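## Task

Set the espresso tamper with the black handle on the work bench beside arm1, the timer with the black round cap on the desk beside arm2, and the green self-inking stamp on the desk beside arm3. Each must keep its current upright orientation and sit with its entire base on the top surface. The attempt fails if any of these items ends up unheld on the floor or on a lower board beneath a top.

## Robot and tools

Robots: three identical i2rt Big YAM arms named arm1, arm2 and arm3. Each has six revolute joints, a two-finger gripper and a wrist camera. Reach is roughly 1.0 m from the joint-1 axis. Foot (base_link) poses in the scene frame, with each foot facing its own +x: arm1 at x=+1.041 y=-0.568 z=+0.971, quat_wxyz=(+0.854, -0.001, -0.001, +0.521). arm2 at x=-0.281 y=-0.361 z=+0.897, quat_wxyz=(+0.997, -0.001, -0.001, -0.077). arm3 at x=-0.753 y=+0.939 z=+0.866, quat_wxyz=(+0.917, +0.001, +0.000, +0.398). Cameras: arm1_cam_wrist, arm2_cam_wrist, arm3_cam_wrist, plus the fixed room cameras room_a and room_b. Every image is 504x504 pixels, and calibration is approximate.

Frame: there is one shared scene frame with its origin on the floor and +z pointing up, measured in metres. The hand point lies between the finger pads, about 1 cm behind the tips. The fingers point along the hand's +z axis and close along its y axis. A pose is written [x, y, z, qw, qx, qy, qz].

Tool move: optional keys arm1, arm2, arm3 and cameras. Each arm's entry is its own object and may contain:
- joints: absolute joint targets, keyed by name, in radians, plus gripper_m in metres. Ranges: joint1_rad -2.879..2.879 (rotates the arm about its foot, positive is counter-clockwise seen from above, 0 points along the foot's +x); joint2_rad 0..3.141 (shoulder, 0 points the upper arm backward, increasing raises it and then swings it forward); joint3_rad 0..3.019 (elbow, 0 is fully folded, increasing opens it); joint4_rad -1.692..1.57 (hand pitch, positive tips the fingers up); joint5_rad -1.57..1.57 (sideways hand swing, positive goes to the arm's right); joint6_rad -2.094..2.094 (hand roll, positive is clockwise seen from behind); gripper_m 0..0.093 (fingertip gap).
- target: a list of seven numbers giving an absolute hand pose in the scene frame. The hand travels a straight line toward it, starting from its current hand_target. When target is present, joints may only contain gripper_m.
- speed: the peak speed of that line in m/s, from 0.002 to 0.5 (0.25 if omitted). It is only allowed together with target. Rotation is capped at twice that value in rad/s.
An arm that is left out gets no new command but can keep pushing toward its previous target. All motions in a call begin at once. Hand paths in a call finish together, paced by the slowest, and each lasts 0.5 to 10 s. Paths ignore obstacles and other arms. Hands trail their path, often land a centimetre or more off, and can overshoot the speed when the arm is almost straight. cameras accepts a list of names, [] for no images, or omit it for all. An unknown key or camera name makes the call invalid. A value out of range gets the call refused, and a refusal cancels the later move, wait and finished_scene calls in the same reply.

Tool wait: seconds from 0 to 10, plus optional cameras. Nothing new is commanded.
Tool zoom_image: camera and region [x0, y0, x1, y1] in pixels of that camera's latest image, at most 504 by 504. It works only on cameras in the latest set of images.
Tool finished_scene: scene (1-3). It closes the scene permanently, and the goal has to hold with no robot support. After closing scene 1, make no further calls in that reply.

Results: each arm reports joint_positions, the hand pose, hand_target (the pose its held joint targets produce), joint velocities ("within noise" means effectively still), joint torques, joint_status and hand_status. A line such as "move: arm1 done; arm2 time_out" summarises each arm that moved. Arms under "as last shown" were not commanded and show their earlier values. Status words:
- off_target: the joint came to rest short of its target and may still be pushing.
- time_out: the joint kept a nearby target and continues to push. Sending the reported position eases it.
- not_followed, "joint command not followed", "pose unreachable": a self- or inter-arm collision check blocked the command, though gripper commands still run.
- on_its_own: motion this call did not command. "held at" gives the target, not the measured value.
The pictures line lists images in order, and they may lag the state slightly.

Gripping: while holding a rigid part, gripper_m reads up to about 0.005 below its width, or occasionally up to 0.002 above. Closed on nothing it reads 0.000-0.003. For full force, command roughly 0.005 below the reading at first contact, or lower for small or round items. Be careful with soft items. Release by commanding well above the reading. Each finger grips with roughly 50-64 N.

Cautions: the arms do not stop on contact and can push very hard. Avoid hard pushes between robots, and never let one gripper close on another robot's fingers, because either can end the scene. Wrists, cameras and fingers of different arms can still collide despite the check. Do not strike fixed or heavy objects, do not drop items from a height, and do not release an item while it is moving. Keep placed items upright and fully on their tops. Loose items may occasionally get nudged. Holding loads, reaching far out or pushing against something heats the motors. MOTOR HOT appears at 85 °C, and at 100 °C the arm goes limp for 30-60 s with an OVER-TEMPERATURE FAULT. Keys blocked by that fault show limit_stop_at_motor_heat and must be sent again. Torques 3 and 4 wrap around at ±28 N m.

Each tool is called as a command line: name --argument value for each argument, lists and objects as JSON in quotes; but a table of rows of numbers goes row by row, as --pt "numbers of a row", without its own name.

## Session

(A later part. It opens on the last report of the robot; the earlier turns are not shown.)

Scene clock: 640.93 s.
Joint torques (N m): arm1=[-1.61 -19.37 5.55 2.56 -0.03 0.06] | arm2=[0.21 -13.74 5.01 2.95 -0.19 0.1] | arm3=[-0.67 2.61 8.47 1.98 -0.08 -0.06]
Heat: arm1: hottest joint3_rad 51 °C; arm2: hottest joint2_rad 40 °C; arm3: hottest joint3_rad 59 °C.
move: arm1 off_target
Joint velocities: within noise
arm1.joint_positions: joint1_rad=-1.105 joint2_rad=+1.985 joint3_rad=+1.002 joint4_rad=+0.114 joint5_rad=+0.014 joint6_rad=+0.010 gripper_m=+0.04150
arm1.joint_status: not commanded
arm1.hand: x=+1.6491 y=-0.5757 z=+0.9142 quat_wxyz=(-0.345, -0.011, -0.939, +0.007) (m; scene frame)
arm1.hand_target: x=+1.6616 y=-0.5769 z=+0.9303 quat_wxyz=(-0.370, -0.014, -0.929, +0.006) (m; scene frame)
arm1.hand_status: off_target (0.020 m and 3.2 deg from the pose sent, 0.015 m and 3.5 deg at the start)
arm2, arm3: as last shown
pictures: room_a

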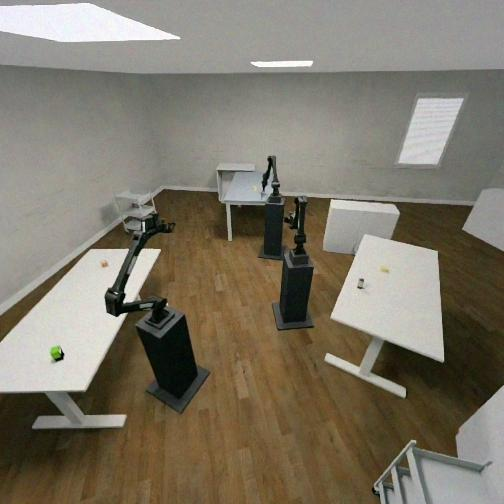

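move --arm1 '{"target":[1.662,-0.577,0.920,0.3705,0.0138,0.9287,-0.0055],"speed":0.02}' --cameras '[]'

move --arm1 '{"target":[1.662,-0.577,0.910,0.3705,0.0138,0.9287,-0.0055],"speed":0.02}' --cameras '[]'

move --arm1 '{"target":[1.662,-0.577,0.900,0.3705,0.0138,0.9287,-0.0055],"speed":0.02}' --cameras '["arm1_cam_wrist"]'

Scene clock: 650.03 s.
Joint torques (N m): arm1=[-1.55 -19.31 5.41 2.54 -0.03 0.06] | arm2=[0.32 -14.68 5.04 2.89 -0.22 0.1] | arm3=[-0.56 2.84 8.43 1.96 -0.08 -0.07]
Heat: arm1: hottest joint3_rad 49 °C; arm2: hottest joint2_rad 40 °C; arm3: hottest joint3_rad 59 °C.
move: arm1 off_target
Joint velocities: within noise
arm1.joint_positions: joint1_rad=-1.105 joint2_rad=+2.007 joint3_rad=+1.002 joint4_rad=+0.138 joint5_rad=+0.014 joint6_rad=+0.010 gripper_m=+0.04150
arm1.joint_status: not commanded
arm1.hand: x=+1.6493 y=-0.5757 z=+0.9052 quat_wxyz=(-0.345, -0.011, -0.938, +0.007) (m; scene frame)
arm1.hand_target: x=+1.6617 y=-0.5769 z=+0.9203 quat_wxyz=(-0.370, -0.014, -0.929, +0.006) (m; scene frame)
arm1.hand_status: off_target (0.020 m and 3.1 deg from the pose sent, 0.014 m and 3.2 deg at the start)
arm2, arm3: as last shown
pictures: none
No camera images: "cameras" was empty.

Scene clock: 651.07 s.
Joint torques (N m): arm1=[-1.61 -19.37 5.29 2.52 -0.02 0.06] | arm2=[0.09 -14.33 5.27 2.96 -0.16 0.11] | arm3=[-0.79 2.78 8.47 2.03 -0.08 -0.07]
Heat: arm1: hottest joint3_rad 49 °C; arm2: hottest joint2_rad 40 °C; arm3: hottest joint3_rad 59 °C.
move: arm1 off_target
Joint velocities: within noise
arm1.joint_positions: joint1_rad=-1.105 joint2_rad=+2.030 joint3_rad=+1.002 joint4_rad=+0.161 joint5_rad=+0.014 joint6_rad=+0.010 gripper_m=+0.04150
arm1.joint_status: not commanded
arm1.hand: x=+1.6490 y=-0.5758 z=+0.8952 quat_wxyz=(-0.345, -0.011, -0.938, +0.007) (m; scene frame)
arm1.hand_target: x=+1.6616 y=-0.5769 z=+0.9103 quat_wxyz=(-0.370, -0.014, -0.929, +0.006) (m; scene frame)
arm1.hand_status: off_target (0.020 m and 3.1 deg from the pose sent, 0.014 m and 3.1 deg at the start)
arm2, arm3: as last shown
pictures: none
No camera images: "cameras" was empty.

Scene clock: 652.10 s.
Joint torques (N m): arm1=[-1.61 -19.49 5.18 2.47 -0.03 0.06] | arm2=[0.38 -14.21 4.98 2.88 -0.2 0.11] | arm3=[-0.62 2.73 8.49 1.98 -0.08 -0.06]
Heat: arm1: hottest joint3_rad 49 °C; arm2: hottest joint2_rad 40 °C; arm3: hottest joint3_rad 58 °C.
move: arm1 off_target
Joint velocities: within noise
arm1.joint_positions: joint1_rad=-1.105 joint2_rad=+2.054 joint3_rad=+1.002 joint4_rad=+0.184 joint5_rad=+0.014 joint6_rad=+0.010 gripper_m=+0.04150
arm1.joint_status: not commanded
arm1.hand: x=+1.6483 y=-0.5758 z=+0.8850 quat_wxyz=(-0.345, -0.011, -0.939, +0.007) (m; scene frame)
arm1.hand_target: x=+1.6617 y=-0.5769 z=+0.9004 quat_wxyz=(-0.370, -0.014, -0.929, +0.006) (m; scene frame)
arm1.hand_status: off_target (0.020 m and 3.2 deg from the pose sent, 0.014 m and 3.1 deg at the start)
arm2, arm3: as last shown
pictures: arm1_cam_wrist
camera_calibration:
arm1_cam_wrist: T_world_to_cam=[[-0.0277711, -0.999468, 0.0170847, -0.545662], [-0.996417, 0.0263125, -0.0803732, 1.73075], [0.0798809, -0.0192555, -0.996618, 0.862369], [0, 0, 0, 1]] pos_world=[1.64051, -0.574307, 1.00788]

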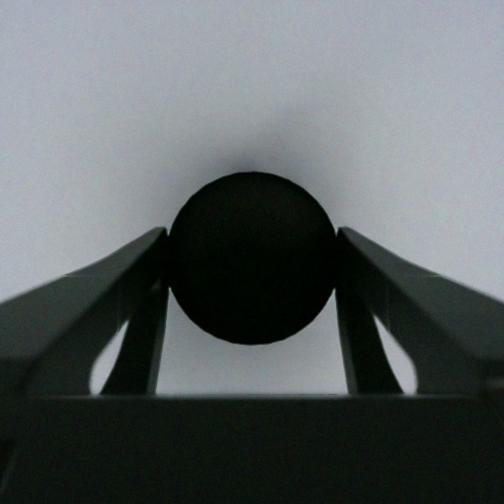

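Still no contact (θ steady). Continue.

move --arm1 '{"target":[1.662,-0.577,0.890,0.3705,0.0138,0.9287,-0.0055],"speed":0.02}' --cameras '[]'

move --arm1 '{"target":[1.662,-0.577,0.880,0.3705,0.0138,0.9287,-0.0055],"speed":0.02}' --cameras '["room_a"]'

zoom_image --camera "room_a" --region '[240, 170, 290, 220]'

Scene clock: 663.27 s.
Joint torques (N m): arm1=[-1.49 -19.55 5.15 2.44 -0.02 0.06] | arm2=[0.85 -14.21 5.07 2.96 -0.18 0.1] | arm3=[-0.62 2.49 8.43 2 -0.06 -0.07]
Heat: arm1: hottest joint3_rad 48 °C; arm2: hottest joint2_rad 39 °C; arm3: hottest joint3_rad 58 °C.
move: arm1 off_target
Joint velocities: within noise
arm1.joint_positions: joint1_rad=-1.105 joint2_rad=+2.078 joint3_rad=+1.002 joint4_rad=+0.206 joint5_rad=+0.014 joint6_rad=+0.010 gripper_m=+0.04150
arm1.joint_status: not commanded
arm1.hand: x=+1.6472 y=-0.5758 z=+0.8745 quat_wxyz=(-0.344, -0.011, -0.939, +0.007) (m; scene frame)
arm1.hand_target: x=+1.6616 y=-0.5769 z=+0.8904 quat_wxyz=(-0.370, -0.014, -0.929, +0.006) (m; scene frame)
arm1.hand_status: off_target (0.021 m and 3.3 deg from the pose sent, 0.015 m and 3.2 deg at the start)
arm2.joint_positions: joint1_rad=-0.005 joint2_rad=+1.731 joint3_rad=+0.514 joint4_rad=+1.195 joint5_rad=+0.039 joint6_rad=-0.003 gripper_m=+0.08992
arm2.joint_status: not commanded
arm2.hand: x=+0.2409 y=-0.4521 z=+1.0273 quat_wxyz=(-0.696, -0.069, -0.711, +0.071) (m; scene frame)
arm2.hand_target: x=+0.2400 y=-0.4501 z=+1.0448 quat_wxyz=(-0.712, -0.068, -0.696, +0.068) (m; scene frame)
arm2.hand_status: not commanded
arm3: as last shown
pictures: none
No camera images: "cameras" was empty.

Scene clock: 664.27 s.
Joint torques (N m): arm1=[-1.55 -18.9 5.23 2.45 -0.02 0.06] | arm2=[0.26 -14.68 5.2 2.82 -0.18 0.12] | arm3=[-0.5 2.78 8.47 2.03 -0.07 -0.08]
Heat: arm1: hottest joint3_rad 48 °C; arm2: hottest joint2_rad 39 °C; arm3: hottest joint3_rad 58 °C.
move: arm1 off_target
Joint velocities: within noise
arm1.joint_positions: joint1_rad=-1.105 joint2_rad=+2.095 joint3_rad=+1.002 joint4_rad=+0.230 joint5_rad=+0.014 joint6_rad=+0.010 gripper_m=+0.04150
arm1.joint_status: not commanded
arm1.hand: x=+1.6481 y=-0.5758 z=+0.8689 quat_wxyz=(-0.348, -0.011, -0.937, +0.007) (m; scene frame)
arm1.hand_target: x=+1.6616 y=-0.5769 z=+0.8802 quat_wxyz=(-0.370, -0.014, -0.929, +0.006) (m; scene frame)
arm1.hand_status: off_target (0.018 m and 2.8 deg from the pose sent, 0.016 m and 3.3 deg at the start)
arm2, arm3: as last shown
pictures: room_a

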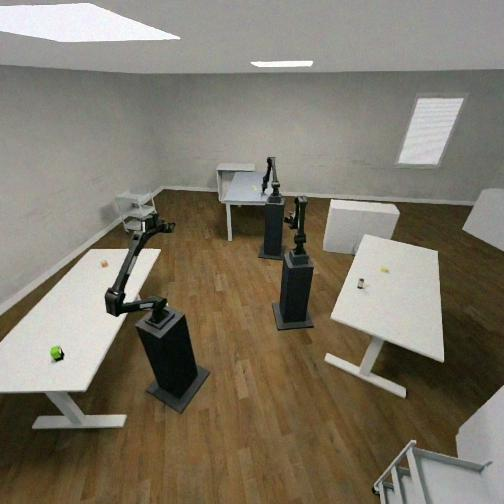

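Scaled by 10.080 from the camera's 504x504 image, which has a finer 720x720 frame.

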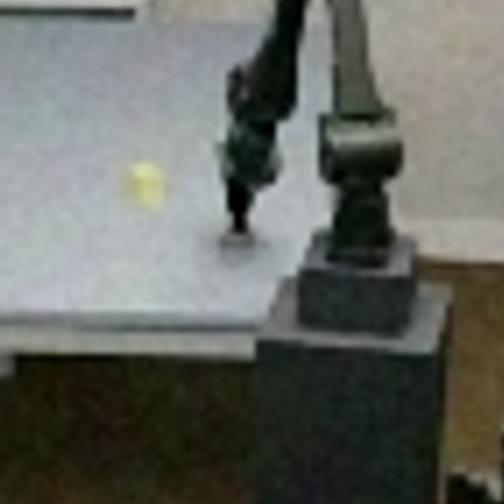

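move --arm1 '{"target":[1.662,-0.577,0.868,0.3705,0.0138,0.9287,-0.0055],"speed":0.02}' --cameras '[]'

move --arm1 '{"target":[1.662,-0.577,0.858,0.3705,0.0138,0.9287,-0.0055],"speed":0.02}' --cameras '["arm1_cam_wrist"]'

Scene clock: 671.07 s.
Joint torques (N m): arm1=[-1.61 -17.73 5.5 2.1 -0.02 0.06] | arm2=[-0.03 -14.74 5.09 2.95 -0.16 0.11] | arm3=[-0.79 2.78 8.47 2 -0.07 -0.07]
Heat: arm1: hottest joint3_rad 47 °C; arm2: hottest joint2_rad 39 °C; arm3: hottest joint3_rad 58 °C.
move: arm1 done
Joint velocities: within noise
arm1.joint_positions: joint1_rad=-1.105 joint2_rad=+2.107 joint3_rad=+1.002 joint4_rad=+0.266 joint5_rad=+0.014 joint6_rad=+0.010 gripper_m=+0.04150
arm1.joint_status: not commanded
arm1.hand: x=+1.6518 y=-0.5758 z=+0.8674 quat_wxyz=(-0.359, -0.011, -0.933, +0.007) (m; scene frame)
arm1.hand_target: x=+1.6618 y=-0.5769 z=+0.8683 quat_wxyz=(-0.371, -0.014, -0.929, +0.006) (m; scene frame)
arm1.hand_status: done (0.010 m and 1.5 deg from the pose sent, 0.014 m and 2.8 deg at the start)
arm2: as last shown
arm3.joint_positions: joint1_rad=-1.509 joint2_rad=+0.602 joint3_rad=+1.356 joint4_rad=-0.842 joint5_rad=-0.011 joint6_rad=-0.001 gripper_m=+0.08994
arm3.joint_status: not commanded
arm3.hand: x=-0.5398 y=+0.7646 z=+1.5057 quat_wxyz=(-0.636, -0.246, -0.697, +0.224) (m; scene frame)
arm3.hand_target: x=-0.5418 y=+0.7692 z=+1.5120 quat_wxyz=(-0.640, -0.240, -0.695, +0.225) (m; scene frame)
arm3.hand_status: not commanded
pictures: none
No camera images: "cameras" was empty.

Scene clock: 672.07 s.
Joint torques (N m): arm1=[-1.55 -16.26 5.72 1.95 -0.02 0.06] | arm2=[0.5 -14.27 5.15 2.92 -0.19 0.12] | arm3=[-0.5 2.73 8.5 2.04 -0.07 -0.07]
Heat: arm1: hottest joint3_rad 47 °C; arm2: hottest joint2_rad 39 °C; arm3: hottest joint3_rad 58 °C.
move: arm1 off_target
Joint velocities: within noise
arm1.joint_positions: joint1_rad=-1.105 joint2_rad=+2.117 joint3_rad=+1.002 joint4_rad=+0.296 joint5_rad=+0.014 joint6_rad=+0.010 gripper_m=+0.04150
arm1.joint_status: not commanded
arm1.hand: x=+1.6550 y=-0.5758 z=+0.8667 quat_wxyz=(-0.368, -0.011, -0.930, +0.007) (m; scene frame)
arm1.hand_target: x=+1.6617 y=-0.5769 z=+0.8583 quat_wxyz=(-0.371, -0.014, -0.929, +0.005) (m; scene frame)
arm1.hand_status: off_target (0.011 m and 0.5 deg from the pose sent, 0.014 m and 1.5 deg at the start)
arm2, arm3: as last shown
pictures: arm1_cam_wrist
camera_calibration:
arm1_cam_wrist: T_world_to_cam=[[-0.0285441, -0.999463, 0.0160878, -0.543171], [-0.991169, 0.0262149, -0.129986, 1.77018], [0.129495, -0.0196561, -0.991385, 0.756802], [0, 0, 0, 1]] pos_world=[1.64104, -0.574408, 0.98912]

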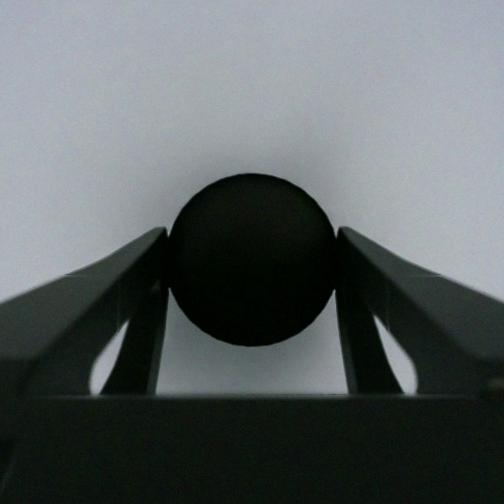

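move --arm1 '{"target":[1.662,-0.577,0.868,0.364,0.0138,0.931,-0.0055],"speed":0.05}' --cameras '[]'

move --arm1 '{"joints":{"gripper_m":0.052}}' --cameras '["arm1_cam_wrist"]'

move --arm1 '{"joints":{"gripper_m":0.092}}' --cameras '["arm1_cam_wrist"]'

move --arm1 '{"target":[1.51,-0.573,1.02,0.364,0.0138,0.931,-0.0055]}' --arm2 '{"joints":{"joint1_rad":-1.5}}' --cameras '["arm1_cam_wrist","room_a","room_b","arm2_cam_wrist"]'

zoom_image --camera "room_a" --region '[240, 170, 290, 220]'

zoom_image --camera "room_a" --region '[0, 250, 160, 410]'

Scene clock: 708.93 s.
Joint torques (N m): arm1=[-1.55 -18.43 5.9 0.62 -0.03 0.06] | arm2=[0.79 -14.8 5.04 2.96 -0.15 0.12] | arm3=[-0.73 2.84 8.42 1.99 -0.07 -0.06]
Heat: arm1: hottest joint3_rad 45 °C; arm2: hottest joint2_rad 39 °C; arm3: hottest joint3_rad 57 °C.
move: arm1 done
Joint velocities: within noise
arm1.joint_positions: joint1_rad=-1.105 joint2_rad=+2.115 joint3_rad=+1.003 joint4_rad=+0.287 joint5_rad=+0.014 joint6_rad=+0.010 gripper_m=+0.04150
arm1.joint_status: not commanded
arm1.hand: x=+1.6544 y=-0.5758 z=+0.8664 quat_wxyz=(-0.365, -0.011, -0.931, +0.007) (m; scene frame)
arm1.hand_target: x=+1.6618 y=-0.5769 z=+0.8681 quat_wxyz=(-0.364, -0.014, -0.931, +0.005) (m; scene frame)
arm1.hand_status: done (0.008 m and 0.4 deg from the pose sent, 0.007 m and 0.6 deg at the start)
arm2, arm3: as last shown
pictures: none
No camera images: "cameras" was empty.

Scene clock: 709.50 s.
Joint torques (N m): arm1=[-1.55 -18.43 5.81 0.95 -0.02 0.06] | arm2=[0.56 -14.97 5.12 2.97 -0.21 0.15] | arm3=[-0.73 2.55 8.43 2.02 -0.07 -0.07]
Heat: arm1: hottest joint3_rad 45 °C; arm2: hottest joint2_rad 39 °C; arm3: hottest joint3_rad 57 °C.
move: arm1 done
Joint velocities: within noise
arm1.joint_positions: joint1_rad=-1.105 joint2_rad=+2.116 joint3_rad=+1.004 joint4_rad=+0.277 joint5_rad=+0.013 joint6_rad=+0.010 gripper_m=+0.05188
arm1.joint_status: all done
arm1.hand: x=+1.6529 y=-0.5758 z=+0.8647 quat_wxyz=(-0.361, -0.011, -0.933, +0.007) (m; scene frame)
arm1.hand_target: x=+1.6619 y=-0.5769 z=+0.8681 quat_wxyz=(-0.364, -0.014, -0.931, +0.005) (m; scene frame)
arm1.hand_status: not commanded
arm2, arm3: as last shown
pictures: arm1_cam_wrist
camera_calibration:
arm1_cam_wrist: T_world_to_cam=[[-0.0280301, -0.999476, 0.0161776, -0.543983], [-0.993167, 0.0260118, -0.113765, 1.75694], [0.113285, -0.019256, -0.993376, 0.783752], [0, 0, 0, 1]] pos_world=[1.6409, -0.574307, 0.987239]

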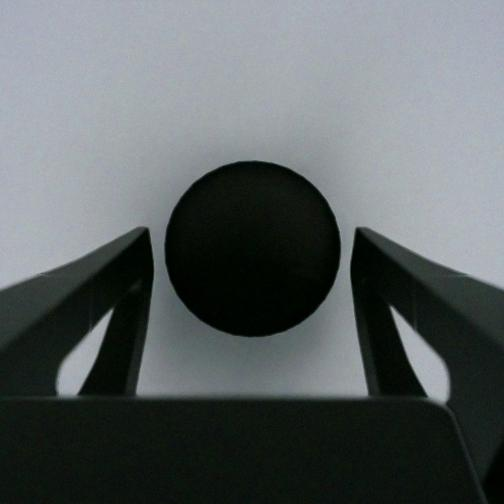

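Scene clock: 710.17 s.
Joint torques (N m): arm1=[-1.49 -18.49 5.78 0.96 -0.02 0.06] | arm2=[0.32 -14.33 5.22 2.97 -0.22 0.11] | arm3=[-0.56 2.73 8.44 1.94 -0.07 -0.06]
Heat: arm1: hottest joint3_rad 45 °C; arm2: hottest joint2_rad 39 °C; arm3: hottest joint3_rad 57 °C.
move: arm1 done
Joint velocities: within noise
arm1.joint_positions: joint1_rad=-1.105 joint2_rad=+2.116 joint3_rad=+1.004 joint4_rad=+0.277 joint5_rad=+0.013 joint6_rad=+0.010 gripper_m=+0.09180
arm1.joint_status: all done
arm1.hand: x=+1.6529 y=-0.5758 z=+0.8647 quat_wxyz=(-0.361, -0.011, -0.933, +0.007) (m; scene frame)
arm1.hand_target: x=+1.6619 y=-0.5769 z=+0.8681 quat_wxyz=(-0.364, -0.014, -0.931, +0.005) (m; scene frame)
arm1.hand_status: not commanded
arm2, arm3: as last shown
pictures: arm1_cam_wrist
camera_calibration:
arm1_cam_wrist: T_world_to_cam=[[-0.0280301, -0.999476, 0.0161776, -0.543983], [-0.993167, 0.0260118, -0.113765, 1.75694], [0.113285, -0.019256, -0.993376, 0.783752], [0, 0, 0, 1]] pos_world=[1.6409, -0.574307, 0.987239]

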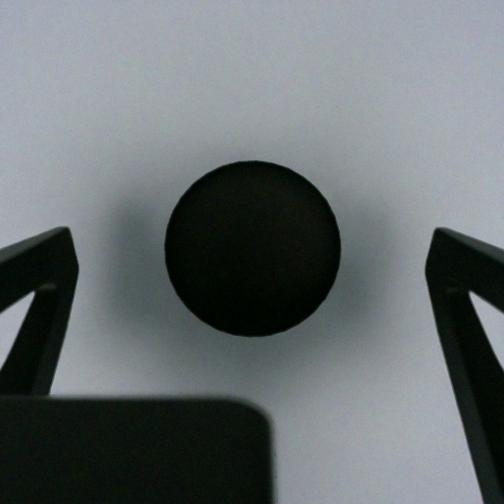

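Scene clock: 712.03 s.
Joint torques (N m): arm1=[-1.03 -13.04 5.61 0.99 0.11 0.11] | arm2=[-0.5 -14.56 5.05 2.82 -0.1 0.11] | arm3=[-0.56 2.78 8.38 2 -0.07 -0.08]
Heat: arm1: hottest joint3_rad 45 °C; arm2: hottest joint2_rad 39 °C; arm3: hottest joint3_rad 57 °C.
move: arm1 done; arm2 done
Joint velocities: within noise
arm1.joint_positions: joint1_rad=-1.105 joint2_rad=+1.466 joint3_rad=+0.624 joint4_rad=+0.019 joint5_rad=+0.014 joint6_rad=+0.010 gripper_m=+0.09190
arm1.joint_status: not commanded
arm1.hand: x=+1.5135 y=-0.5745 z=+1.0192 quat_wxyz=(-0.366, -0.011, -0.930, +0.007) (m; scene frame)
arm1.hand_target: x=+1.5101 y=-0.5730 z=+1.0200 quat_wxyz=(-0.364, -0.014, -0.931, +0.006) (m; scene frame)
arm1.hand_status: done (0.004 m and 0.5 deg from the pose sent, 0.211 m and 0.6 deg at the start)
arm2.joint_positions: joint1_rad=-1.491 joint2_rad=+1.731 joint3_rad=+0.514 joint4_rad=+1.195 joint5_rad=+0.036 joint6_rad=-0.003 gripper_m=+0.08994
arm2.joint_status: all done
arm2.hand: x=-0.3270 y=-0.8882 z=+1.0273 quat_wxyz=(-0.466, -0.532, -0.477, +0.522) (m; scene frame)
arm2.hand_target: x=-0.3315 y=-0.8866 z=+1.0448 quat_wxyz=(-0.476, -0.524, -0.463, +0.534) (m; scene frame)
arm2.hand_status: not commanded
arm3: as last shown
pictures: arm1_cam_wrist, arm2_cam_wrist, room_a, room_b
camera_calibration:
arm1_cam_wrist: T_world_to_cam=[[-0.0287194, -0.999452, 0.0164658, -0.548412], [-0.991641, 0.0264143, -0.126294, 1.64681], [0.12579, -0.0199553, -0.991856, 0.932205], [0, 0, 0, 1]] pos_world=[1.50003, -0.573009, 1.14162]
arm2_cam_wrist: T_world_to_cam=[[-0.994435, 0.105298, 0.00343247, -0.23579], [0.0613683, 0.605432, -0.793528, 1.37465], [-0.0856348, -0.788901, -0.608524, 0.016848], [0, 0, 0, 1]] pos_world=[-0.317395, -0.794134, 1.10188]

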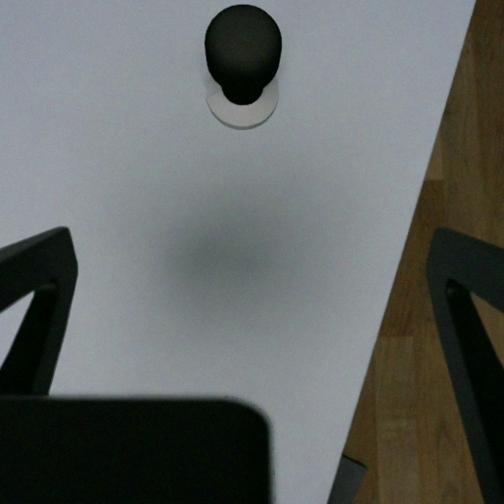

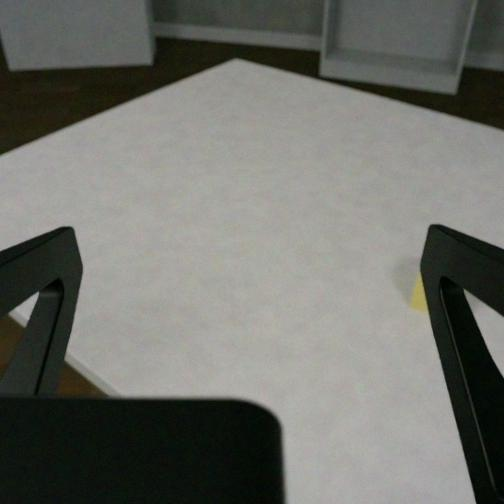

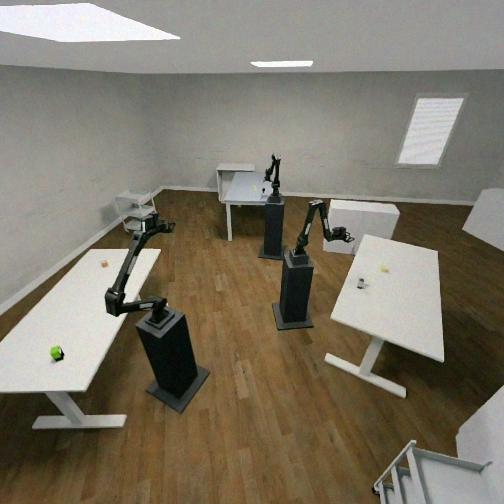

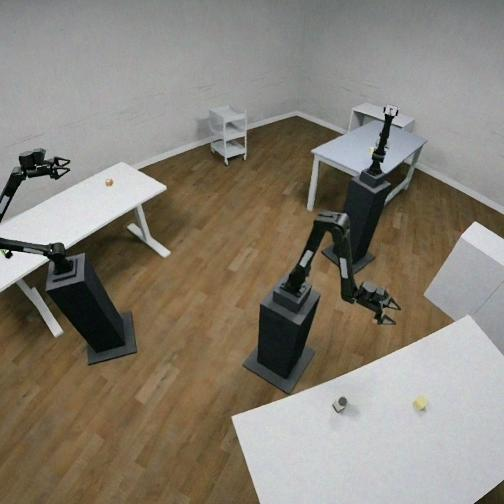

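Scaled by 10.080 from the camera's 504x504 image, which has a finer 720x720 frame.

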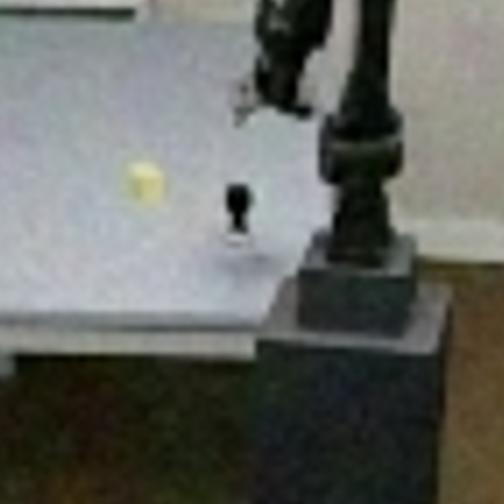

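Scaled by 3.150 from the camera's 504x504 image, which has a finer 720x720 frame.

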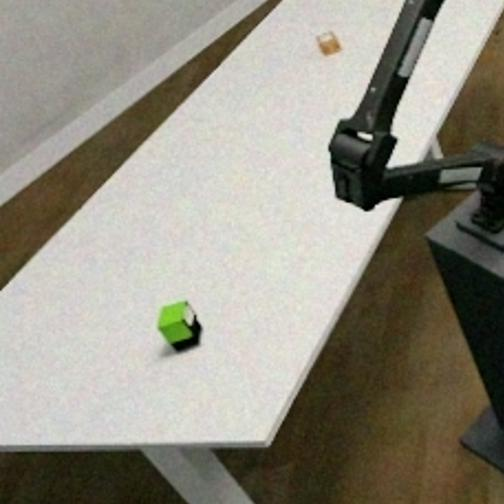

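zoom_image --camera "room_b" --region '[310, 375, 370, 435]'

Scaled by 8.400 from the camera's 504x504 image, which has a finer 720x720 frame.

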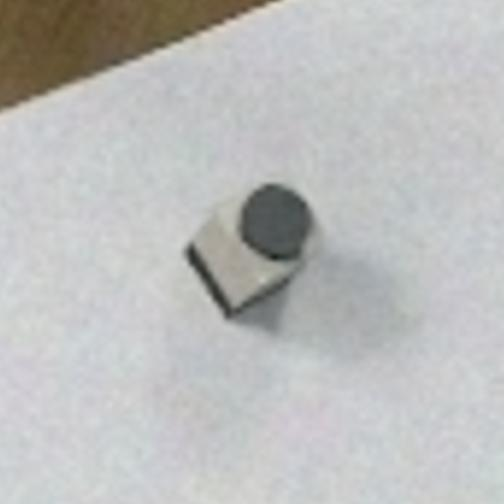

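Timer is standing on arm2's desk.

finished_scene --scene 2

The scene is finished: the task was done.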